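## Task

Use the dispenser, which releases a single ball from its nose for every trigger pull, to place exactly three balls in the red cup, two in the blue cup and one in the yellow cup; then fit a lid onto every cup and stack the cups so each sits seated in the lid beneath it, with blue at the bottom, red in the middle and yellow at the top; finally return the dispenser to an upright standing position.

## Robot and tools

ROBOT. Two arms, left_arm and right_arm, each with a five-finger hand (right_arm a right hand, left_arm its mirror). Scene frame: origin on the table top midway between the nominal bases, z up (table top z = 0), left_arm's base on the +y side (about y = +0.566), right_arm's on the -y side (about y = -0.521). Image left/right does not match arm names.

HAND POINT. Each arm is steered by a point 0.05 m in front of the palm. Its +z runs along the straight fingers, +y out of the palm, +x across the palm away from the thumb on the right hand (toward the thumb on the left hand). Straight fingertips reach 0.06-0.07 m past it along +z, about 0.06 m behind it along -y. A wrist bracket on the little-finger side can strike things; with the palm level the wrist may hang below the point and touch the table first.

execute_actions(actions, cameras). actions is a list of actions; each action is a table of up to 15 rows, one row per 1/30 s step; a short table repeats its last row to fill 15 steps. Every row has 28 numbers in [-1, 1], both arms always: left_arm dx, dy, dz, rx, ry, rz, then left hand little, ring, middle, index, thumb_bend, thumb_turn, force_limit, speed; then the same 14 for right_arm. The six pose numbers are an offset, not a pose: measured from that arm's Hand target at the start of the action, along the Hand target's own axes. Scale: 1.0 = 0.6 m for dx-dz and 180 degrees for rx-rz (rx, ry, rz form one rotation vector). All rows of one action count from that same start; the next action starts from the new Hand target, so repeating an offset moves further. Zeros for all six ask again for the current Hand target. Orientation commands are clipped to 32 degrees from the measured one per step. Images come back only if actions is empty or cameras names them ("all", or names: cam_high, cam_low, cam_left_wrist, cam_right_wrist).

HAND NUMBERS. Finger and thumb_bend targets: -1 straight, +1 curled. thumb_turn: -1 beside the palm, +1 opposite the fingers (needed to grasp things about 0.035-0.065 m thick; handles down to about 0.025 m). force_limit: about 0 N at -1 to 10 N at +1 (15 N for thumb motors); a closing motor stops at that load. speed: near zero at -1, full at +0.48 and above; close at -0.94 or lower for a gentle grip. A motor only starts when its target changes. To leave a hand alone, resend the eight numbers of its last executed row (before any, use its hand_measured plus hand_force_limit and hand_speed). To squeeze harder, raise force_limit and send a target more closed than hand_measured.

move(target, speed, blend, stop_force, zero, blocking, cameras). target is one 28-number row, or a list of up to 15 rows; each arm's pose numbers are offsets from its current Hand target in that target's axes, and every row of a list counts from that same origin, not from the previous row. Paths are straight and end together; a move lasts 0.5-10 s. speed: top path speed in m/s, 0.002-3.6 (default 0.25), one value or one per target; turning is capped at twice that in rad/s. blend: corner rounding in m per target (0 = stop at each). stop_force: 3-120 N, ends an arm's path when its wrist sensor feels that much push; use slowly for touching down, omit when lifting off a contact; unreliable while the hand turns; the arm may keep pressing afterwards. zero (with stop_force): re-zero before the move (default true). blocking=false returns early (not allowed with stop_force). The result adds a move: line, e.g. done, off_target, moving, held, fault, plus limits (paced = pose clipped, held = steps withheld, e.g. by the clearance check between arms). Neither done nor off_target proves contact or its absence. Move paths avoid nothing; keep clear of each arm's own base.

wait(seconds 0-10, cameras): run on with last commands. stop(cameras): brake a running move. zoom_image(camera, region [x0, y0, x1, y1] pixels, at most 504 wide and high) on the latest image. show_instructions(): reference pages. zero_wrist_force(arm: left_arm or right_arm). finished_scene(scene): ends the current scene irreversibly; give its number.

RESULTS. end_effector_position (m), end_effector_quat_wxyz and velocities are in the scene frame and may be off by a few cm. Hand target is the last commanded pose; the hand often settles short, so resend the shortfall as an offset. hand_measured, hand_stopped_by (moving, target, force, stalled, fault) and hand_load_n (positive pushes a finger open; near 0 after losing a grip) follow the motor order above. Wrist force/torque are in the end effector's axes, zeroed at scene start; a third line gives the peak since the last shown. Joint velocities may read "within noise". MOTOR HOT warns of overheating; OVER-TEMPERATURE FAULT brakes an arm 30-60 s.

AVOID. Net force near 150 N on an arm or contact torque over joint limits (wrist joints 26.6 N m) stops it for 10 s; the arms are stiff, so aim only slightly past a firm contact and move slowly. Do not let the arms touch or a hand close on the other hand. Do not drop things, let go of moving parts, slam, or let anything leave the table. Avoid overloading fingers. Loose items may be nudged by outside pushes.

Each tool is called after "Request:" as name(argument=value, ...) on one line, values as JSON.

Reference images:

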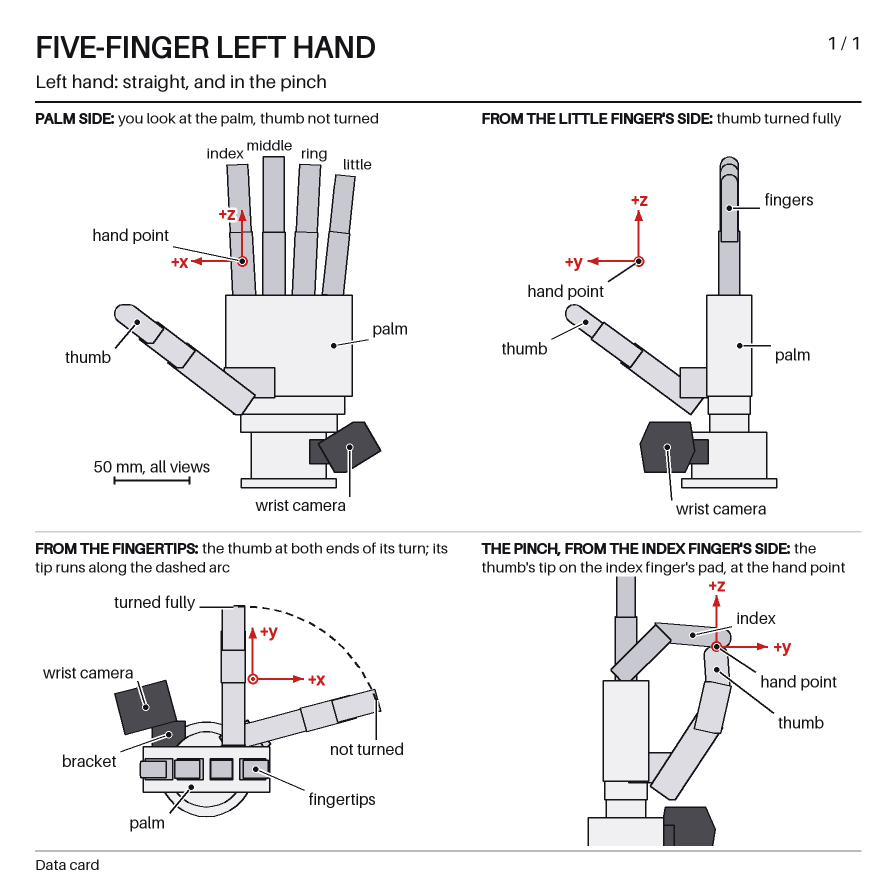

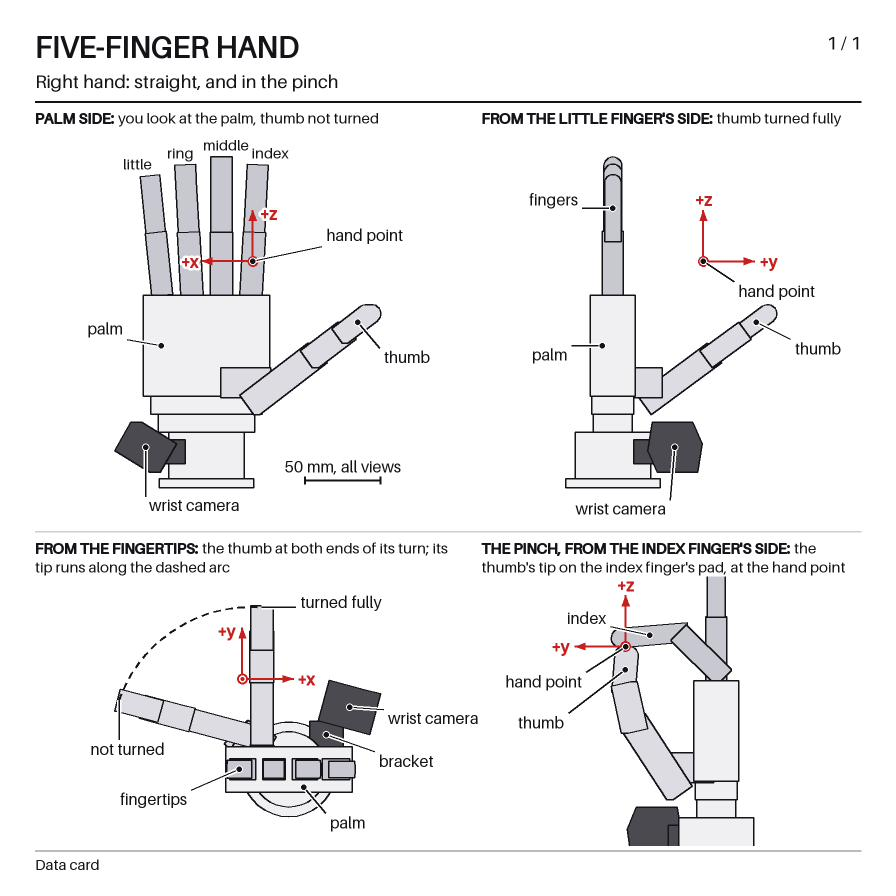

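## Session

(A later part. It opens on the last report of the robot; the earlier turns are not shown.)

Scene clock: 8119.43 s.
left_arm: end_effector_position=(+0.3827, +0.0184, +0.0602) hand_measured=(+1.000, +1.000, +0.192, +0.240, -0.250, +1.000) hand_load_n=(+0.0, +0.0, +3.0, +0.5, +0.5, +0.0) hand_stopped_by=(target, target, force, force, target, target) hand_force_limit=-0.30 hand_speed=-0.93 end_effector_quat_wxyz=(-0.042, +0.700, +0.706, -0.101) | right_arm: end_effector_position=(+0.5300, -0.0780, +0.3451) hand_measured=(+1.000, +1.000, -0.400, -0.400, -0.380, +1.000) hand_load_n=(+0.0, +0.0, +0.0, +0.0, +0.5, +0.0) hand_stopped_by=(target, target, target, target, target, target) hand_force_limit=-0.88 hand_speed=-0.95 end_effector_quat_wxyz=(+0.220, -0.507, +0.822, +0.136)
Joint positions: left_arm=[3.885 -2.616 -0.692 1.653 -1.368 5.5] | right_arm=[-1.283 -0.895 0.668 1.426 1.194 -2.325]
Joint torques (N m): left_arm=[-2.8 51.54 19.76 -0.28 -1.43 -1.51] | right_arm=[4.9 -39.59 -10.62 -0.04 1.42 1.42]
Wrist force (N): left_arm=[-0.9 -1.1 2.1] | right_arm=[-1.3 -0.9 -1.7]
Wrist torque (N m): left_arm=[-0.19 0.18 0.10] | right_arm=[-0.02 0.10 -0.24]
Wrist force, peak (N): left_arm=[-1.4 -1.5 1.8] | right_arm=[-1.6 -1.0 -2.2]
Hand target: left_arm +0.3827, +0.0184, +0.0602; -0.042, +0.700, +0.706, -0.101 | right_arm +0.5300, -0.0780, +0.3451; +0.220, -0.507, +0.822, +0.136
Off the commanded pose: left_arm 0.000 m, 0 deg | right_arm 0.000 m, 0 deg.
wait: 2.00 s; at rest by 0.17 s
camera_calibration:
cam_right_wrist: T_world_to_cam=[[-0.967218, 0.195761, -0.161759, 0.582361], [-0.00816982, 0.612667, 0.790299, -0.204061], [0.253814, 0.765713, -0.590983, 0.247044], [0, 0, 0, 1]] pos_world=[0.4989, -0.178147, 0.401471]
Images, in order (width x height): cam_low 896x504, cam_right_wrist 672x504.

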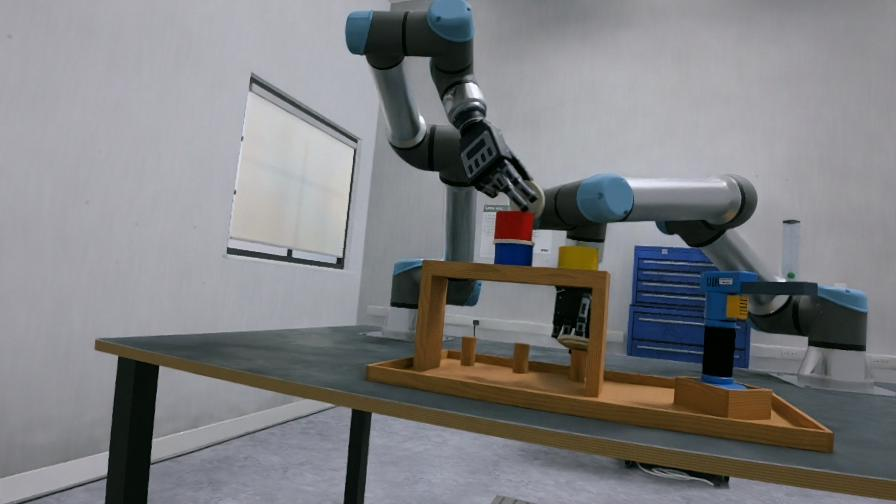

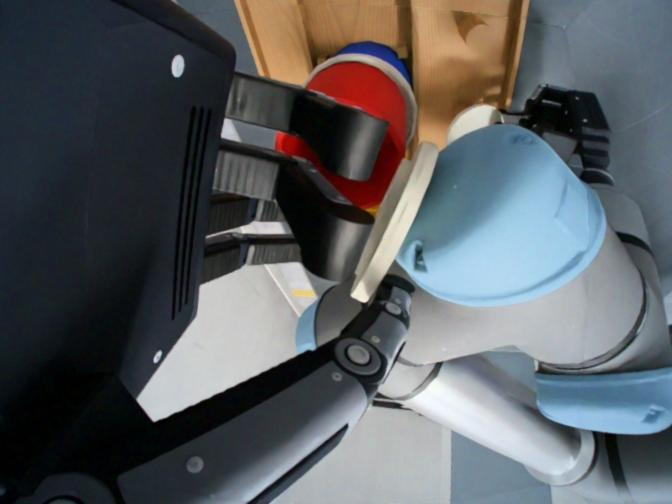

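Request:
execute_actions(actions=[[[0,0,0,0,0,0,1,1,0.35,0.35,-0.5,1,-0.3,-0.93,0,0,0,0,0,0,1,1,-0.4,-0.4,-0.38,1,-0.88,-0.95]]])

Request:
wait(seconds=2, cameras=["cam_left_wrist","cam_low","cam_right_wrist"])

Request:
zoom_image(camera="cam_low", region=[540, 310, 630, 390])

Scene clock: 8159.17 s.
left_arm: end_effector_position=(+0.3827, +0.0184, +0.0602) hand_measured=(+1.000, +1.000, +0.192, +0.240, -0.496, +1.000) hand_load_n=(+0.0, +0.0, +0.0, +0.5, -7.0, -1.5) hand_stopped_by=(target, target, force, force, target, target) hand_force_limit=-0.30 hand_speed=-0.93 end_effector_quat_wxyz=(-0.042, +0.700, +0.706, -0.101) | right_arm: end_effector_position=(+0.5300, -0.0780, +0.3451) hand_measured=(+1.000, +1.000, -0.400, -0.400, -0.380, +1.000) hand_load_n=(+0.5, +0.0, +0.0, +0.0, +0.0, +0.0) hand_stopped_by=(target, target, target, target, target, target) hand_force_limit=-0.88 hand_speed=-0.95 end_effector_quat_wxyz=(+0.220, -0.507, +0.822, +0.136)
Joint positions: left_arm=[3.885 -2.616 -0.692 1.653 -1.368 5.5] | right_arm=[-1.283 -0.895 0.668 1.426 1.194 -2.325]
Joint torques (N m): left_arm=[-3.24 51.06 18.66 -1 -0.43 -1.12] | right_arm=[5.39 -39.72 -12.46 0.26 1.37 0.45]
Wrist force (N): left_arm=[-1.5 -12.0 -5.2] | right_arm=[-1.2 -1.0 -2.0]
Wrist torque (N m): left_arm=[-0.68 0.11 0.23] | right_arm=[-0.01 0.10 -0.24]
Wrist force, peak (N): left_arm=[-1.6 -12.4 -5.4] | right_arm=[-1.8 -0.8 -2.1]
Hand target: left_arm +0.3827, +0.0184, +0.0602; -0.042, +0.700, +0.706, -0.101 | right_arm +0.5300, -0.0780, +0.3451; +0.220, -0.507, +0.822, +0.136
Off the commanded pose: left_arm 0.000 m, 0 deg | right_arm 0.000 m, 0 deg.
Step readings (end_effector_position of left_arm | right_arm):
0: (+0.3827, +0.0184, +0.0602) | (+0.5300, -0.0780, +0.3451)
1: (+0.3827, +0.0184, +0.0602) | (+0.5300, -0.0780, +0.3451)
2: (+0.3827, +0.0184, +0.0602) | (+0.5300, -0.0780, +0.3451)
4: (+0.3827, +0.0184, +0.0602) | (+0.5300, -0.0780, +0.3451)
8: (+0.3827, +0.0184, +0.0602) | (+0.5300, -0.0780, +0.3451)
15: (+0.3827, +0.0184, +0.0602) | (+0.5300, -0.0780, +0.3451)

Scene clock: 8161.17 s.
left_arm: end_effector_position=(+0.3827, +0.0184, +0.0602) hand_measured=(+1.000, +1.000, +0.192, +0.240, -0.496, +1.000) hand_load_n=(+0.0, +0.0, +0.0, +0.0, -6.5, -2.0) hand_stopped_by=(target, target, force, force, target, target) hand_force_limit=-0.30 hand_speed=-0.93 end_effector_quat_wxyz=(-0.042, +0.700, +0.706, -0.101) | right_arm: end_effector_position=(+0.5300, -0.0780, +0.3451) hand_measured=(+1.000, +1.000, -0.400, -0.400, -0.380, +1.000) hand_load_n=(+0.0, +0.0, +0.0, +0.0, +0.0, +0.0) hand_stopped_by=(target, target, target, target, target, target) hand_force_limit=-0.88 hand_speed=-0.95 end_effector_quat_wxyz=(+0.220, -0.507, +0.822, +0.136)
Joint positions: left_arm=[3.885 -2.616 -0.692 1.653 -1.368 5.5] | right_arm=[-1.283 -0.895 0.668 1.426 1.194 -2.325]
Joint torques (N m): left_arm=[-2.99 51.3 19.03 -1.02 -0.42 -1.09] | right_arm=[5.15 -40.01 -12.32 0.35 1.38 0.4]
Wrist force (N): left_arm=[-1.2 -11.3 -4.5] | right_arm=[-1.1 -0.8 -1.8]
Wrist torque (N m): left_arm=[-0.66 0.10 0.23] | right_arm=[0.03 0.08 -0.23]
Wrist force, peak (N): left_arm=[-1.5 -12.3 -5.2] | right_arm=[-1.4 -1.0 -2.2]
Hand target: left_arm +0.3827, +0.0184, +0.0602; -0.042, +0.700, +0.706, -0.101 | right_arm +0.5300, -0.0780, +0.3451; +0.220, -0.507, +0.822, +0.136
Off the commanded pose: left_arm 0.000 m, 0 deg | right_arm 0.000 m, 0 deg.
wait: 2.00 s; at rest by 0.17 s
camera_calibration:
cam_left_wrist: T_world_to_cam=[[-0.963717, 0.203201, 0.173088, 0.34999], [0.246394, 0.92661, 0.284049, -0.113503], [-0.102666, 0.31639, -0.943057, 0.204855], [0, 0, 0, 1]] pos_world=[0.386289, -0.0307597, 0.164851]
cam_right_wrist: T_world_to_cam=[[-0.967219, 0.195821, -0.161683, 0.582342], [-0.00807658, 0.612648, 0.790315, -0.204117], [0.253815, 0.765714, -0.590983, 0.247044], [0, 0, 0, 1]] pos_world=[0.4989, -0.178147, 0.401471]
Images, in order (width x height): cam_low 896x504, cam_left_wrist 672x504, cam_right_wrist 672x504.

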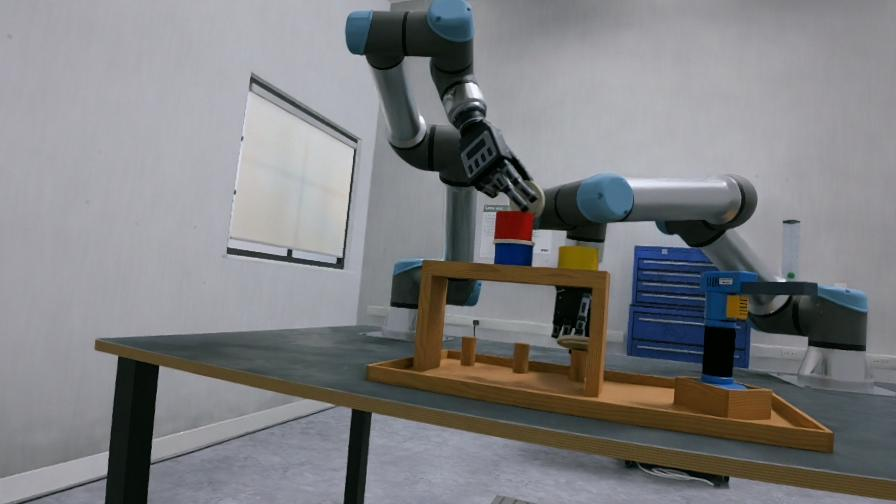

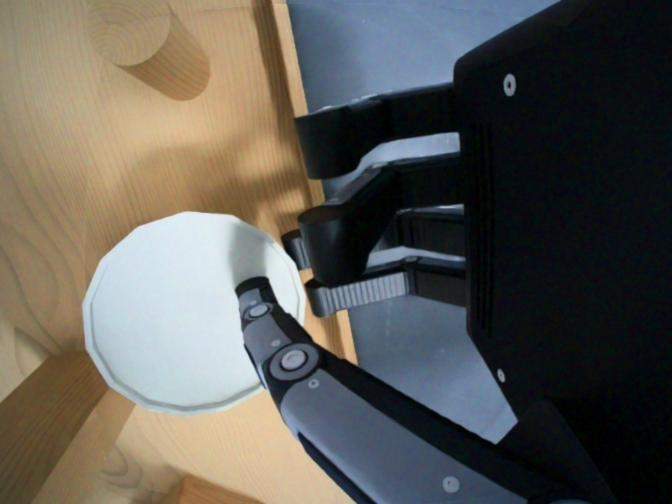

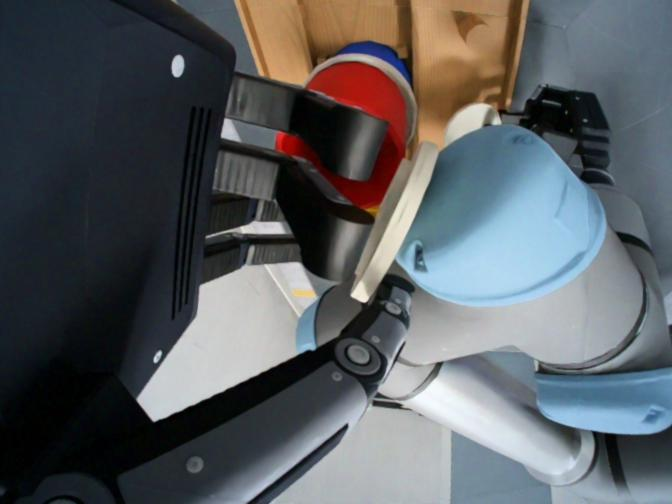

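Scaled by 5.600 from the camera's 896x504 image, which has a finer 1280x720 frame.

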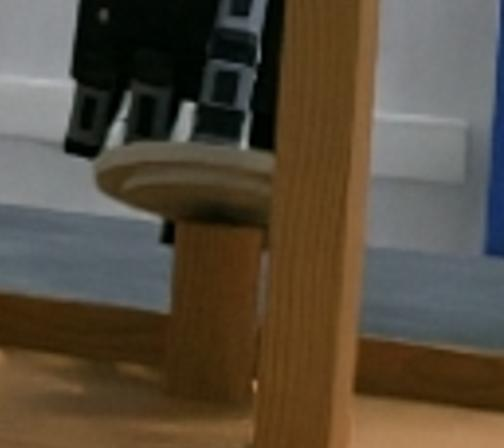

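Request:
execute_actions(actions=[[[0,0,0,0,0,0,1,1,0.35,0.35,-0.28,1,-0.3,-0.9,0,0,0,0,0,0,1,1,-0.4,-0.4,-0.38,1,-0.88,-0.95]]])

Request:
wait(seconds=1)

Request:
execute_actions(actions=[[[0,0,0,0,0,0,1,1,0.35,0.35,-0.28,0.2,-0.3,-0.9,0,0,0,0,0,0,1,1,-0.4,-0.4,-0.38,1,-0.88,-0.95]]])

Request:
wait(seconds=2, cameras=["cam_left_wrist","cam_low","cam_right_wrist"])

Request:
zoom_image(camera="cam_low", region=[540, 310, 630, 390])

Scene clock: 8180.17 s.
left_arm: end_effector_position=(+0.3827, +0.0184, +0.0602) hand_measured=(+1.000, +1.000, +0.192, +0.240, -0.280, +1.000) hand_load_n=(+0.0, +0.0, +0.0, +0.0, +0.0, +0.0) hand_stopped_by=(target, target, force, force, target, target) hand_force_limit=-0.30 hand_speed=-0.90 end_effector_quat_wxyz=(-0.042, +0.700, +0.706, -0.101) | right_arm: end_effector_position=(+0.5300, -0.0780, +0.3451) hand_measured=(+1.000, +1.000, -0.400, -0.400, -0.380, +1.000) hand_load_n=(+0.0, +0.0, +0.0, +0.0, +0.0, +0.5) hand_stopped_by=(target, target, target, target, target, target) hand_force_limit=-0.88 hand_speed=-0.95 end_effector_quat_wxyz=(+0.220, -0.507, +0.822, +0.136)
Joint positions: left_arm=[3.885 -2.616 -0.692 1.653 -1.368 5.5] | right_arm=[-1.283 -0.895 0.668 1.426 1.194 -2.325]
Joint torques (N m): left_arm=[-4.12 52.57 18.35 -1.16 0.1 -0.9] | right_arm=[4.69 -41.65 -13.23 0.33 1.38 0.1]
Wrist force (N): left_arm=[-0.7 -0.1 1.8] | right_arm=[-1.3 -0.9 -1.7]
Wrist torque (N m): left_arm=[-0.08 0.14 0.07] | right_arm=[-0.01 0.09 -0.23]
Wrist force, peak (N): left_arm=[-1.8 -12.3 -5.6] | right_arm=[-1.4 -0.9 -2.3]
Hand target: left_arm +0.3827, +0.0184, +0.0602; -0.042, +0.700, +0.706, -0.101 | right_arm +0.5300, -0.0780, +0.3451; +0.220, -0.507, +0.822, +0.136
Off the commanded pose: left_arm 0.000 m, 0 deg | right_arm 0.000 m, 0 deg.
Step readings (end_effector_position of left_arm | right_arm):
0: (+0.3827, +0.0184, +0.0602) | (+0.5300, -0.0780, +0.3451)
1: (+0.3827, +0.0184, +0.0602) | (+0.5300, -0.0780, +0.3451)
2: (+0.3827, +0.0184, +0.0602) | (+0.5300, -0.0780, +0.3451)
4: (+0.3827, +0.0184, +0.0602) | (+0.5300, -0.0780, +0.3451)
8: (+0.3827, +0.0184, +0.0602) | (+0.5300, -0.0780, +0.3451)
15: (+0.3827, +0.0184, +0.0602) | (+0.5300, -0.0780, +0.3451)

Scene clock: 8181.17 s.
left_arm: end_effector_position=(+0.3827, +0.0184, +0.0602) hand_measured=(+1.000, +1.000, +0.192, +0.240, -0.280, +1.000) hand_load_n=(+0.0, +0.0, +0.0, +0.0, +0.0, +0.0) hand_stopped_by=(target, target, force, force, target, target) hand_force_limit=-0.30 hand_speed=-0.90 end_effector_quat_wxyz=(-0.042, +0.700, +0.706, -0.101) | right_arm: end_effector_position=(+0.5300, -0.0780, +0.3451) hand_measured=(+1.000, +1.000, -0.400, -0.400, -0.380, +1.000) hand_load_n=(+0.0, +0.0, +0.0, +0.0, +0.0, +0.0) hand_stopped_by=(target, target, target, target, target, target) hand_force_limit=-0.88 hand_speed=-0.95 end_effector_quat_wxyz=(+0.220, -0.507, +0.822, +0.136)
Joint positions: left_arm=[3.885 -2.616 -0.692 1.653 -1.368 5.5] | right_arm=[-1.283 -0.895 0.668 1.426 1.194 -2.325]
Joint torques (N m): left_arm=[-3.7 51.45 18.45 -1.02 0.21 -0.83] | right_arm=[4.28 -41.33 -13.32 0.18 1.21 -0.04]
Wrist force (N): left_arm=[-0.9 -0.2 2.1] | right_arm=[-1.4 -0.6 -1.6]
Wrist torque (N m): left_arm=[-0.12 0.19 0.07] | right_arm=[0.02 0.10 -0.24]
Wrist force, peak (N): left_arm=[-0.7 0.0 2.5] | right_arm=[-1.5 -0.6 -2.1]
Hand target: left_arm +0.3827, +0.0184, +0.0602; -0.042, +0.700, +0.706, -0.101 | right_arm +0.5300, -0.0780, +0.3451; +0.220, -0.507, +0.822, +0.136
Off the commanded pose: left_arm 0.000 m, 0 deg | right_arm 0.000 m, 0 deg.
wait: 1.00 s; at rest by 0.17 s

Scene clock: 8184.67 s.
left_arm: end_effector_position=(+0.3827, +0.0184, +0.0602) hand_measured=(+1.000, +1.000, +0.192, +0.240, -0.280, +0.336) hand_load_n=(+0.0, +0.0, +0.0, +0.5, +0.0, +0.0) hand_stopped_by=(target, target, force, force, target, moving) hand_force_limit=-0.30 hand_speed=-0.90 end_effector_quat_wxyz=(-0.042, +0.700, +0.706, -0.101) | right_arm: end_effector_position=(+0.5300, -0.0780, +0.3451) hand_measured=(+1.000, +1.000, -0.400, -0.400, -0.380, +1.000) hand_load_n=(+0.0, +0.0, +0.0, +0.0, +0.5, +0.5) hand_stopped_by=(target, target, target, target, target, target) hand_force_limit=-0.88 hand_speed=-0.95 end_effector_quat_wxyz=(+0.220, -0.507, +0.822, +0.136)
Joint positions: left_arm=[3.885 -2.616 -0.692 1.653 -1.368 5.5] | right_arm=[-1.283 -0.895 0.668 1.426 1.194 -2.325]
Joint torques (N m): left_arm=[-4.31 50.53 18.19 -1.1 0.13 -0.96] | right_arm=[3.67 -41.64 -13.35 0.27 1.23 -0.02]
Wrist force (N): left_arm=[-0.6 0.0 2.3] | right_arm=[-1.2 -0.9 -2.0]
Wrist torque (N m): left_arm=[-0.09 0.14 0.07] | right_arm=[0.01 0.08 -0.23]
Wrist force, peak (N): left_arm=[-0.9 -0.6 2.7] | right_arm=[-1.6 -0.7 -2.0]
Hand target: left_arm +0.3827, +0.0184, +0.0602; -0.042, +0.700, +0.706, -0.101 | right_arm +0.5300, -0.0780, +0.3451; +0.220, -0.507, +0.822, +0.136
Off the commanded pose: left_arm 0.000 m, 0 deg | right_arm 0.000 m, 0 deg.
not at rest: the robot was still moving 3 seconds after this call's last action.
Step readings (end_effector_position of left_arm | right_arm):
0: (+0.3827, +0.0184, +0.0602) | (+0.5300, -0.0780, +0.3451)
1: (+0.3827, +0.0184, +0.0602) | (+0.5300, -0.0780, +0.3451)
2: (+0.3827, +0.0184, +0.0602) | (+0.5300, -0.0780, +0.3451)
4: (+0.3827, +0.0184, +0.0602) | (+0.5300, -0.0780, +0.3451)
8: (+0.3827, +0.0184, +0.0602) | (+0.5300, -0.0780, +0.3451)
15: (+0.3827, +0.0184, +0.0602) | (+0.5300, -0.0780, +0.3451)

Scene clock: 8186.67 s.
left_arm: end_effector_position=(+0.3827, +0.0184, +0.0602) hand_measured=(+1.000, +1.000, +0.192, +0.240, -0.280, +0.200) hand_load_n=(+0.5, +0.0, +0.0, +0.0, +0.0, +0.0) hand_stopped_by=(target, target, force, force, target, target) hand_force_limit=-0.30 hand_speed=-0.90 end_effector_quat_wxyz=(-0.042, +0.700, +0.706, -0.101) | right_arm: end_effector_position=(+0.5300, -0.0780, +0.3451) hand_measured=(+1.000, +1.000, -0.400, -0.400, -0.380, +1.000) hand_load_n=(+0.0, +0.0, +0.0, +0.0, +0.0, +0.0) hand_stopped_by=(target, target, target, target, target, target) hand_force_limit=-0.88 hand_speed=-0.95 end_effector_quat_wxyz=(+0.220, -0.507, +0.822, +0.136)
Joint positions: left_arm=[3.885 -2.616 -0.692 1.653 -1.368 5.5] | right_arm=[-1.283 -0.895 0.668 1.426 1.194 -2.325]
Joint torques (N m): left_arm=[-4.12 51.57 18.46 -1.2 0.23 -0.83] | right_arm=[3.48 -42.38 -13.24 0.24 1.24 0.03]
Wrist force (N): left_arm=[-0.7 -0.3 2.2] | right_arm=[-1.4 -0.8 -2.0]
Wrist torque (N m): left_arm=[-0.13 0.17 0.08] | right_arm=[0.00 0.11 -0.24]
Wrist force, peak (N): left_arm=[-0.9 -0.2 2.8] | right_arm=[-1.5 -0.7 -2.1]
Hand target: left_arm +0.3827, +0.0184, +0.0602; -0.042, +0.700, +0.706, -0.101 | right_arm +0.5300, -0.0780, +0.3451; +0.220, -0.507, +0.822, +0.136
Off the commanded pose: left_arm 0.000 m, 0 deg | right_arm 0.000 m, 0 deg.
wait: 2.00 s; at rest by 0.80 s
camera_calibration:
cam_left_wrist: T_world_to_cam=[[-0.963717, 0.203201, 0.173088, 0.34999], [0.246394, 0.92661, 0.284049, -0.113503], [-0.102666, 0.31639, -0.943057, 0.204855], [0, 0, 0, 1]] pos_world=[0.386289, -0.0307597, 0.164851]
cam_right_wrist: T_world_to_cam=[[-0.967218, 0.195761, -0.161759, 0.582361], [-0.00816982, 0.612667, 0.790299, -0.204061], [0.253814, 0.765713, -0.590983, 0.247044], [0, 0, 0, 1]] pos_world=[0.4989, -0.178147, 0.401471]
Images, in order (width x height): cam_low 896x504, cam_left_wrist 672x504, cam_right_wrist 672x504.

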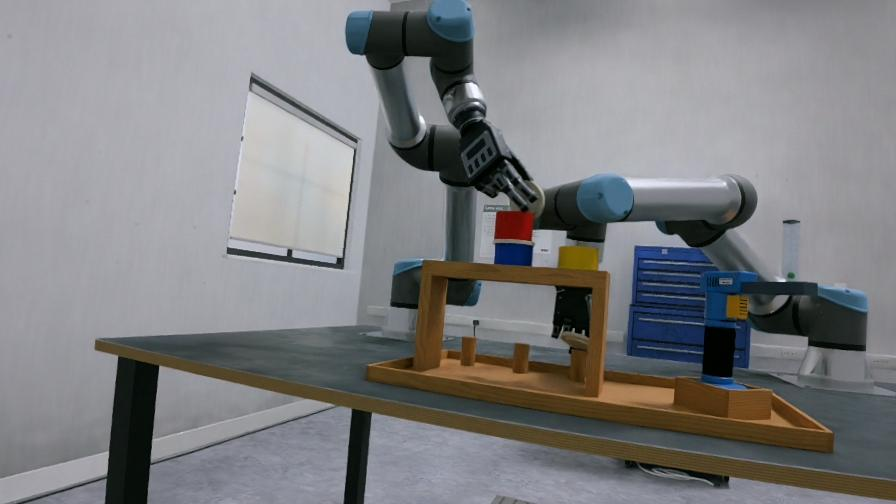

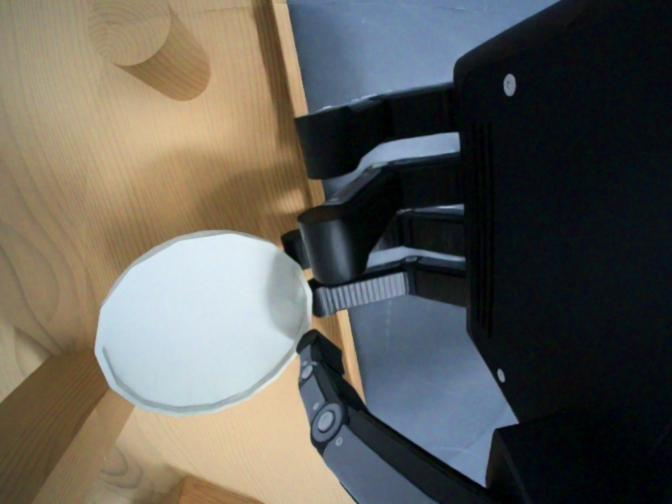

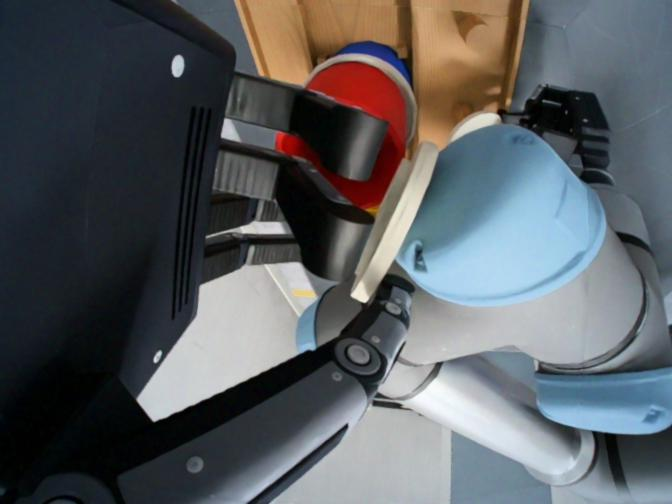

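Scaled by 5.600 from the camera's 896x504 image, which has a finer 1280x720 frame.

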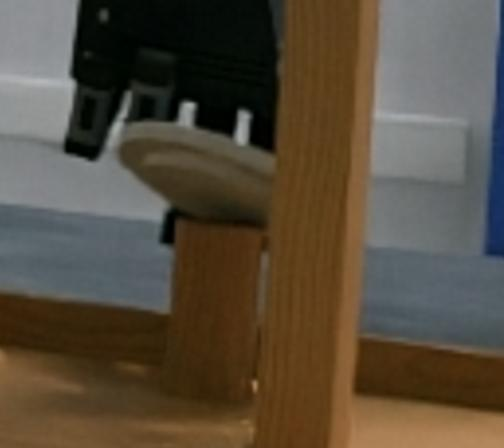

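Request:
execute_actions(actions=[[[0,0,0,0,0,0,1,1,0.35,0.35,-0.28,-0.6,-0.3,-0.85,0,0,0,0,0,0,1,1,-0.4,-0.4,-0.38,1,-0.88,-0.95]]])

Request:
wait(seconds=2, cameras=["cam_left_wrist","cam_low"])

Request:
zoom_image(camera="cam_low", region=[540, 310, 630, 390])

Scene clock: 8203.23 s.
left_arm: end_effector_position=(+0.3827, +0.0184, +0.0602) hand_measured=(+1.000, +1.000, +0.192, +0.240, -0.280, -0.600) hand_load_n=(+0.0, +0.0, +0.0, +0.0, -0.5, +0.0) hand_stopped_by=(target, target, force, force, target, target) hand_force_limit=-0.30 hand_speed=-0.85 end_effector_quat_wxyz=(-0.042, +0.700, +0.706, -0.101) | right_arm: end_effector_position=(+0.5300, -0.0780, +0.3451) hand_measured=(+1.000, +1.000, -0.400, -0.400, -0.380, +1.000) hand_load_n=(+0.0, +0.0, +0.0, +0.0, +0.5, +0.0) hand_stopped_by=(target, target, target, target, target, target) hand_force_limit=-0.88 hand_speed=-0.95 end_effector_quat_wxyz=(+0.220, -0.507, +0.822, +0.136)
Joint positions: left_arm=[3.885 -2.616 -0.692 1.653 -1.368 5.5] | right_arm=[-1.283 -0.895 0.668 1.426 1.194 -2.325]
Joint torques (N m): left_arm=[-4.57 51.52 17.57 -1.39 0.63 -0.68] | right_arm=[3.4 -43.07 -14.58 0.48 1.01 -0.36]
Wrist force (N): left_arm=[-0.6 0.0 2.5] | right_arm=[-1.3 -0.8 -1.6]
Wrist torque (N m): left_arm=[-0.11 0.15 0.07] | right_arm=[-0.01 0.09 -0.24]
Wrist force, peak (N): left_arm=[-0.5 -0.1 3.0] | right_arm=[-1.6 -0.9 -2.1]
Hand target: left_arm +0.3827, +0.0184, +0.0602; -0.042, +0.700, +0.706, -0.101 | right_arm +0.5300, -0.0780, +0.3451; +0.220, -0.507, +0.822, +0.136
Off the commanded pose: left_arm 0.000 m, 0 deg | right_arm 0.000 m, 0 deg.
Step readings (end_effector_position of left_arm | right_arm):
0: (+0.3827, +0.0184, +0.0602) | (+0.5300, -0.0780, +0.3451)
1: (+0.3827, +0.0184, +0.0602) | (+0.5300, -0.0780, +0.3451)
2: (+0.3827, +0.0184, +0.0602) | (+0.5300, -0.0780, +0.3451)
4: (+0.3827, +0.0184, +0.0602) | (+0.5300, -0.0780, +0.3451)
8: (+0.3827, +0.0184, +0.0602) | (+0.5300, -0.0780, +0.3451)
15: (+0.3827, +0.0184, +0.0602) | (+0.5300, -0.0780, +0.3451)

Scene clock: 8205.23 s.
left_arm: end_effector_position=(+0.3827, +0.0184, +0.0602) hand_measured=(+1.000, +1.000, +0.192, +0.240, -0.280, -0.600) hand_load_n=(+0.0, +0.0, +0.5, +0.5, +0.0, +0.0) hand_stopped_by=(target, target, force, force, target, target) hand_force_limit=-0.30 hand_speed=-0.85 end_effector_quat_wxyz=(-0.042, +0.700, +0.706, -0.101) | right_arm: end_effector_position=(+0.5300, -0.0780, +0.3451) hand_measured=(+1.000, +1.000, -0.400, -0.400, -0.380, +1.000) hand_load_n=(+0.0, +0.0, +0.0, +0.0, +0.5, +0.0) hand_stopped_by=(target, target, target, target, target, target) hand_force_limit=-0.88 hand_speed=-0.95 end_effector_quat_wxyz=(+0.220, -0.507, +0.822, +0.136)
Joint positions: left_arm=[3.885 -2.616 -0.692 1.653 -1.368 5.5] | right_arm=[-1.283 -0.895 0.668 1.426 1.194 -2.325]
Joint torques (N m): left_arm=[-5.01 50.76 18.28 -1.48 0.63 -0.67] | right_arm=[3.56 -42.66 -14.02 0.47 1.11 -0.39]
Wrist force (N): left_arm=[-0.5 0.2 2.4] | right_arm=[-1.4 -1.0 -1.9]
Wrist torque (N m): left_arm=[-0.07 0.13 0.08] | right_arm=[-0.01 0.12 -0.25]
Wrist force, peak (N): left_arm=[-0.8 0.1 2.6] | right_arm=[-1.5 -0.9 -2.1]
Hand target: left_arm +0.3827, +0.0184, +0.0602; -0.042, +0.700, +0.706, -0.101 | right_arm +0.5300, -0.0780, +0.3451; +0.220, -0.507, +0.822, +0.136
Off the commanded pose: left_arm 0.000 m, 0 deg | right_arm 0.000 m, 0 deg.
wait: 2.00 s; at rest by 0.17 s
camera_calibration:
cam_left_wrist: T_world_to_cam=[[-0.963717, 0.203201, 0.173088, 0.34999], [0.246394, 0.92661, 0.284049, -0.113503], [-0.102666, 0.31639, -0.943057, 0.204855], [0, 0, 0, 1]] pos_world=[0.386289, -0.0307597, 0.164851]
Images, in order (width x height): cam_low 896x504, cam_left_wrist 672x504.

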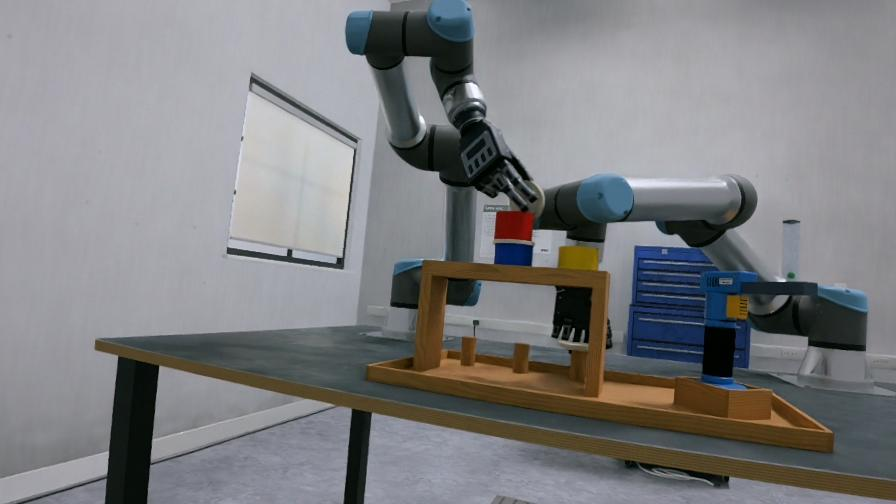

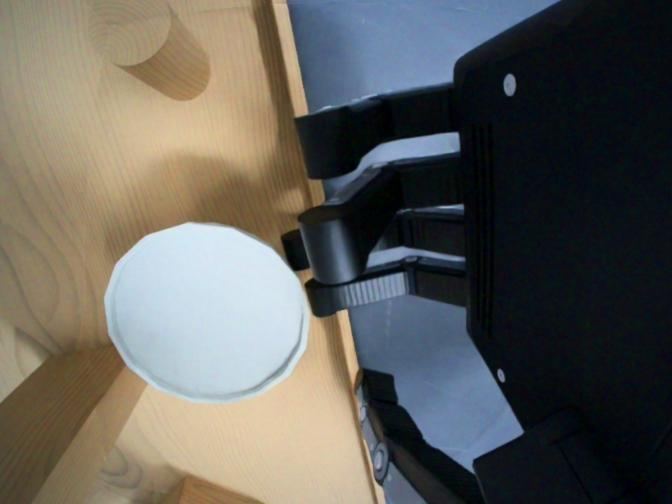

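Scaled by 5.600 from the camera's 896x504 image, which has a finer 1280x720 frame.

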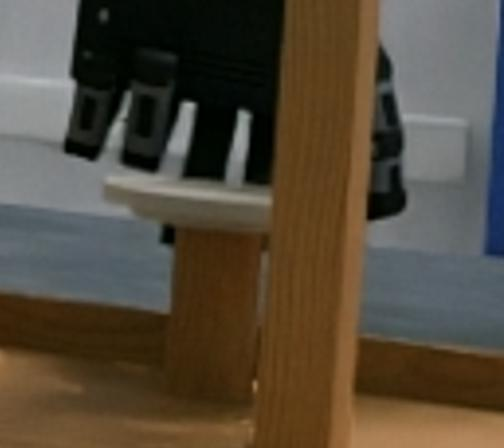

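Request:
move(target=[0.0232,-0.0438,0.0071,0,0,0,1,1,0.35,0.35,-0.28,-0.6,-0.3,-0.85,0,0,0,0,0,0,1,1,-0.4,-0.4,-0.38,1,-0.88,-0.95], speed=0.02, cameras=["all"])

Request:
zoom_image(camera="cam_low", region=[480, 150, 580, 250])

Request:
zoom_image(camera="cam_right_wrist", region=[250, 100, 550, 350])

Scene clock: 8216.60 s.
left_arm: end_effector_position=(+0.3559, +0.0319, +0.0602) hand_measured=(+1.000, +1.000, +0.192, +0.240, -0.280, -0.600) hand_load_n=(+0.0, +0.5, +0.5, +0.0, +0.0, +0.0) hand_stopped_by=(target, target, force, force, target, target) hand_force_limit=-0.30 hand_speed=-0.85 end_effector_quat_wxyz=(-0.042, +0.700, +0.706, -0.101) | right_arm: end_effector_position=(+0.5300, -0.0780, +0.3451) hand_measured=(+1.000, +1.000, -0.400, -0.400, -0.380, +1.000) hand_load_n=(+0.0, +0.0, +0.5, +0.0, +0.0, +0.0) hand_stopped_by=(target, target, target, target, target, target) hand_force_limit=-0.88 hand_speed=-0.95 end_effector_quat_wxyz=(+0.220, -0.507, +0.822, +0.136)
Joint positions: left_arm=[3.87 -2.529 -0.86 1.737 -1.366 5.485] | right_arm=[-1.283 -0.895 0.668 1.426 1.194 -2.325]
Joint torques (N m): left_arm=[-11.93 55.5 6.44 -0.34 2.95 -1.64] | right_arm=[2.17 -43.39 -14.61 0.62 1.08 -0.59]
Wrist force (N): left_arm=[-0.6 -0.4 2.3] | right_arm=[-1.4 -1.2 -1.6]
Wrist torque (N m): left_arm=[-0.14 0.14 0.10] | right_arm=[-0.02 0.12 -0.26]
Wrist force, peak (N): left_arm=[-0.8 0.0 3.0] | right_arm=[-1.5 -1.2 -1.9]
Hand target: left_arm +0.3559, +0.0320, +0.0602; -0.042, +0.700, +0.706, -0.101 | right_arm +0.5300, -0.0780, +0.3451; +0.220, -0.507, +0.822, +0.136
Off the commanded pose: left_arm 0.000 m, 0 deg | right_arm 0.000 m, 0 deg.
move: done
camera_calibration:
cam_left_wrist: T_world_to_cam=[[-0.963717, 0.203201, 0.173088, 0.321436], [0.246394, 0.92661, 0.284049, -0.11938], [-0.102666, 0.31639, -0.943057, 0.197738], [0, 0, 0, 1]] pos_world=[0.359489, -0.0172597, 0.164751]
cam_right_wrist: T_world_to_cam=[[-0.967218, 0.195761, -0.161759, 0.582361], [-0.00816982, 0.612667, 0.790299, -0.204061], [0.253814, 0.765713, -0.590983, 0.247044], [0, 0, 0, 1]] pos_world=[0.4989, -0.178147, 0.401471]

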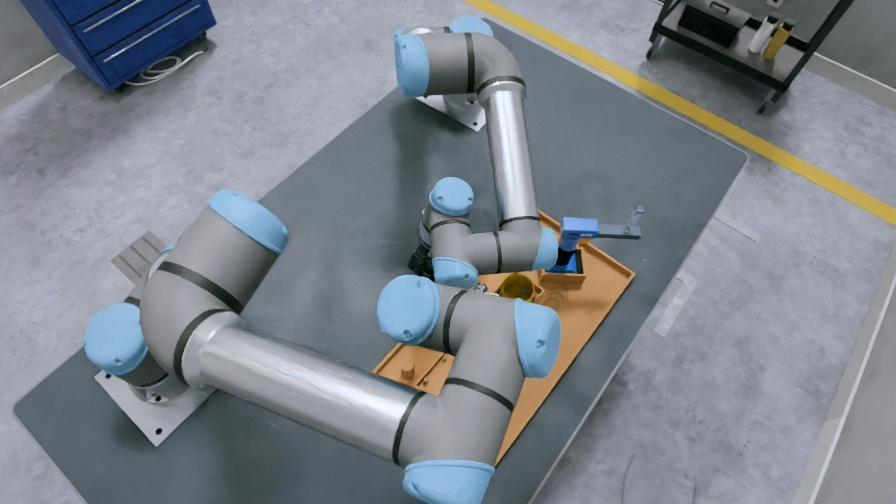

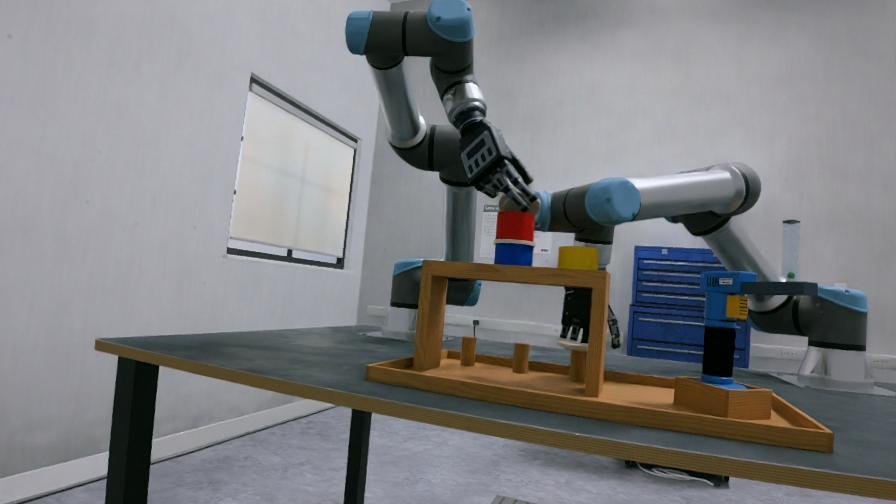

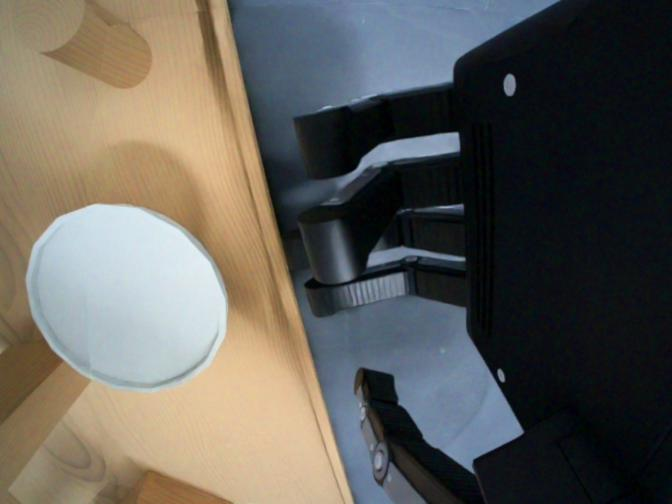

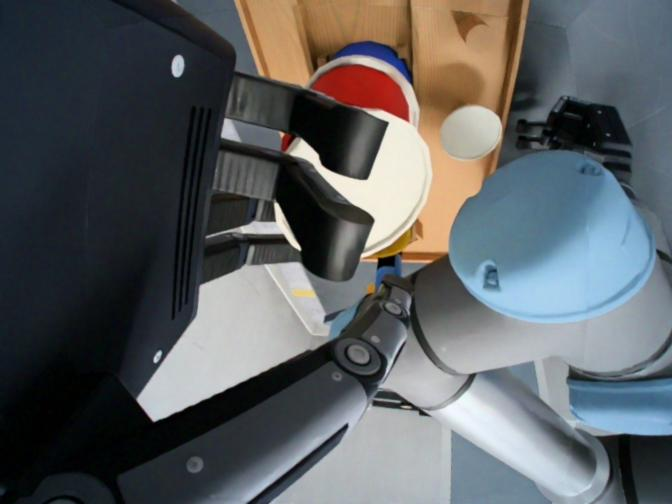

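Scaled by 5.040 from the camera's 896x504 image, which has a finer 1280x720 frame.

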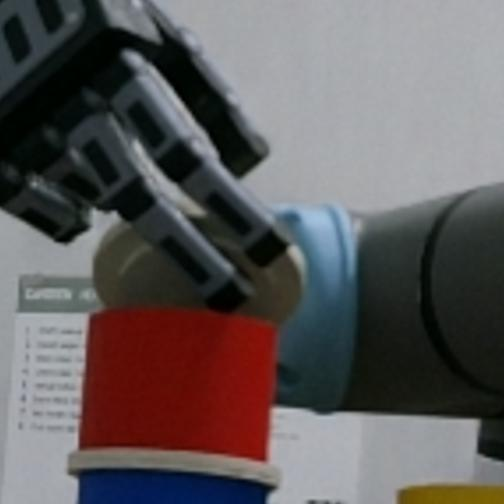

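Scaled by 1.680 from the camera's 672x504 image, which has a finer 960x720 frame.

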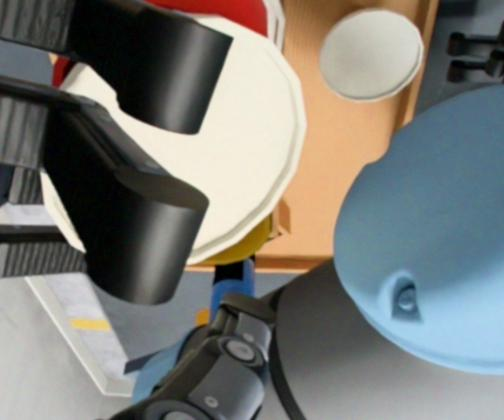

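Request:
execute_actions(actions=[])

Scene clock: 8276.23 s.
left_arm: end_effector_position=(+0.3559, +0.0320, +0.0602) hand_measured=(+1.000, +1.000, +0.192, +0.240, -0.280, -0.600) hand_load_n=(+0.0, +0.0, +0.0, +0.0, +0.0, +0.0) hand_stopped_by=(target, target, force, force, target, target) hand_force_limit=-0.30 hand_speed=-0.85 end_effector_quat_wxyz=(-0.042, +0.700, +0.706, -0.101) | right_arm: end_effector_position=(+0.5300, -0.0780, +0.3451) hand_measured=(+1.000, +1.000, -0.400, -0.400, -0.380, +1.000) hand_load_n=(+0.0, +0.0, +0.0, +0.0, +0.0, +0.0) hand_stopped_by=(target, target, target, target, target, target) hand_force_limit=-0.88 hand_speed=-0.95 end_effector_quat_wxyz=(+0.220, -0.507, +0.822, +0.136)
Joint positions: left_arm=[3.87 -2.529 -0.86 1.737 -1.366 5.485] | right_arm=[-1.283 -0.895 0.668 1.426 1.194 -2.325]
Joint velocities: within noise
Joint torques (N m): left_arm=[-9.37 53.75 8.83 -0.62 2.34 -0.82] | right_arm=[-0.25 -46.49 -15.86 0.62 1.19 -0.64]
Wrist force (N): left_arm=[-0.9 -0.1 2.4] | right_arm=[-1.4 -1.3 -1.4]
Wrist torque (N m): left_arm=[-0.10 0.19 0.08] | right_arm=[-0.05 0.11 -0.25]
Wrist force, peak (N): left_arm=[-0.7 0.0 2.9] | right_arm=[-1.7 -1.3 -1.8]
Hand target: left_arm +0.3559, +0.0320, +0.0602; -0.042, +0.700, +0.706, -0.101 | right_arm +0.5300, -0.0780, +0.3451; +0.220, -0.507, +0.822, +0.136
Off the commanded pose: left_arm 0.000 m, 0 deg | right_arm 0.000 m, 0 deg.
camera_calibration:
cam_left_wrist: T_world_to_cam=[[-0.963717, 0.203201, 0.173088, 0.321436], [0.246394, 0.92661, 0.284049, -0.11938], [-0.102666, 0.31639, -0.943057, 0.197738], [0, 0, 0, 1]] pos_world=[0.359489, -0.0172597, 0.164751]
cam_right_wrist: T_world_to_cam=[[-0.967218, 0.195761, -0.161759, 0.582361], [-0.00816982, 0.612667, 0.790299, -0.204061], [0.253814, 0.765713, -0.590983, 0.247044], [0, 0, 0, 1]] pos_world=[0.4989, -0.178147, 0.401471]

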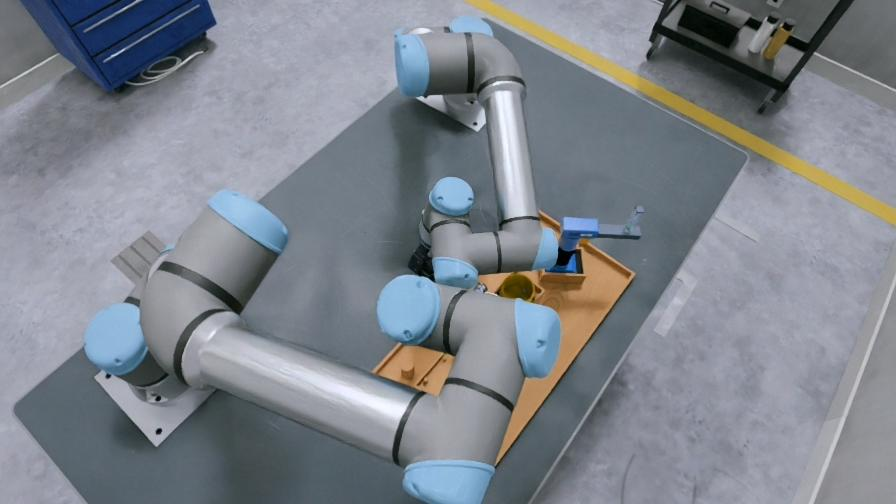

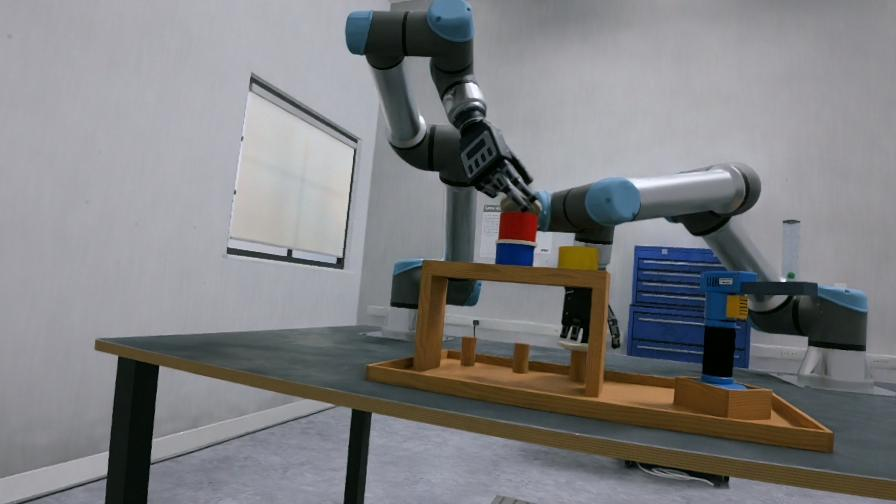

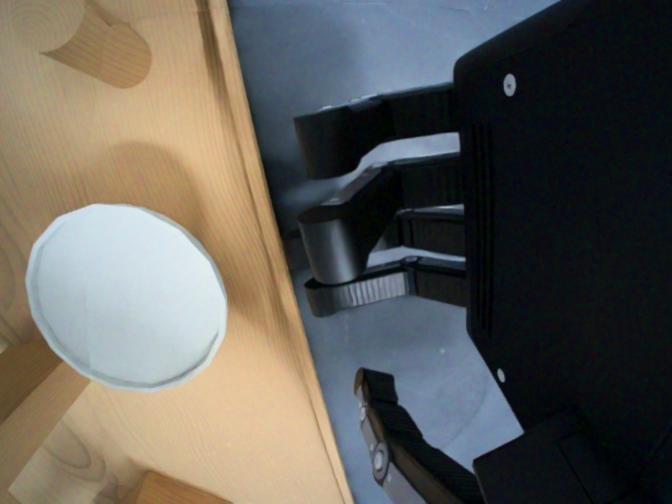

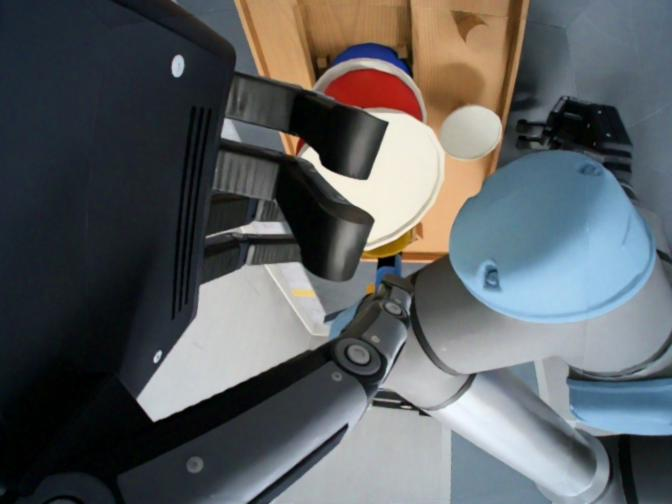

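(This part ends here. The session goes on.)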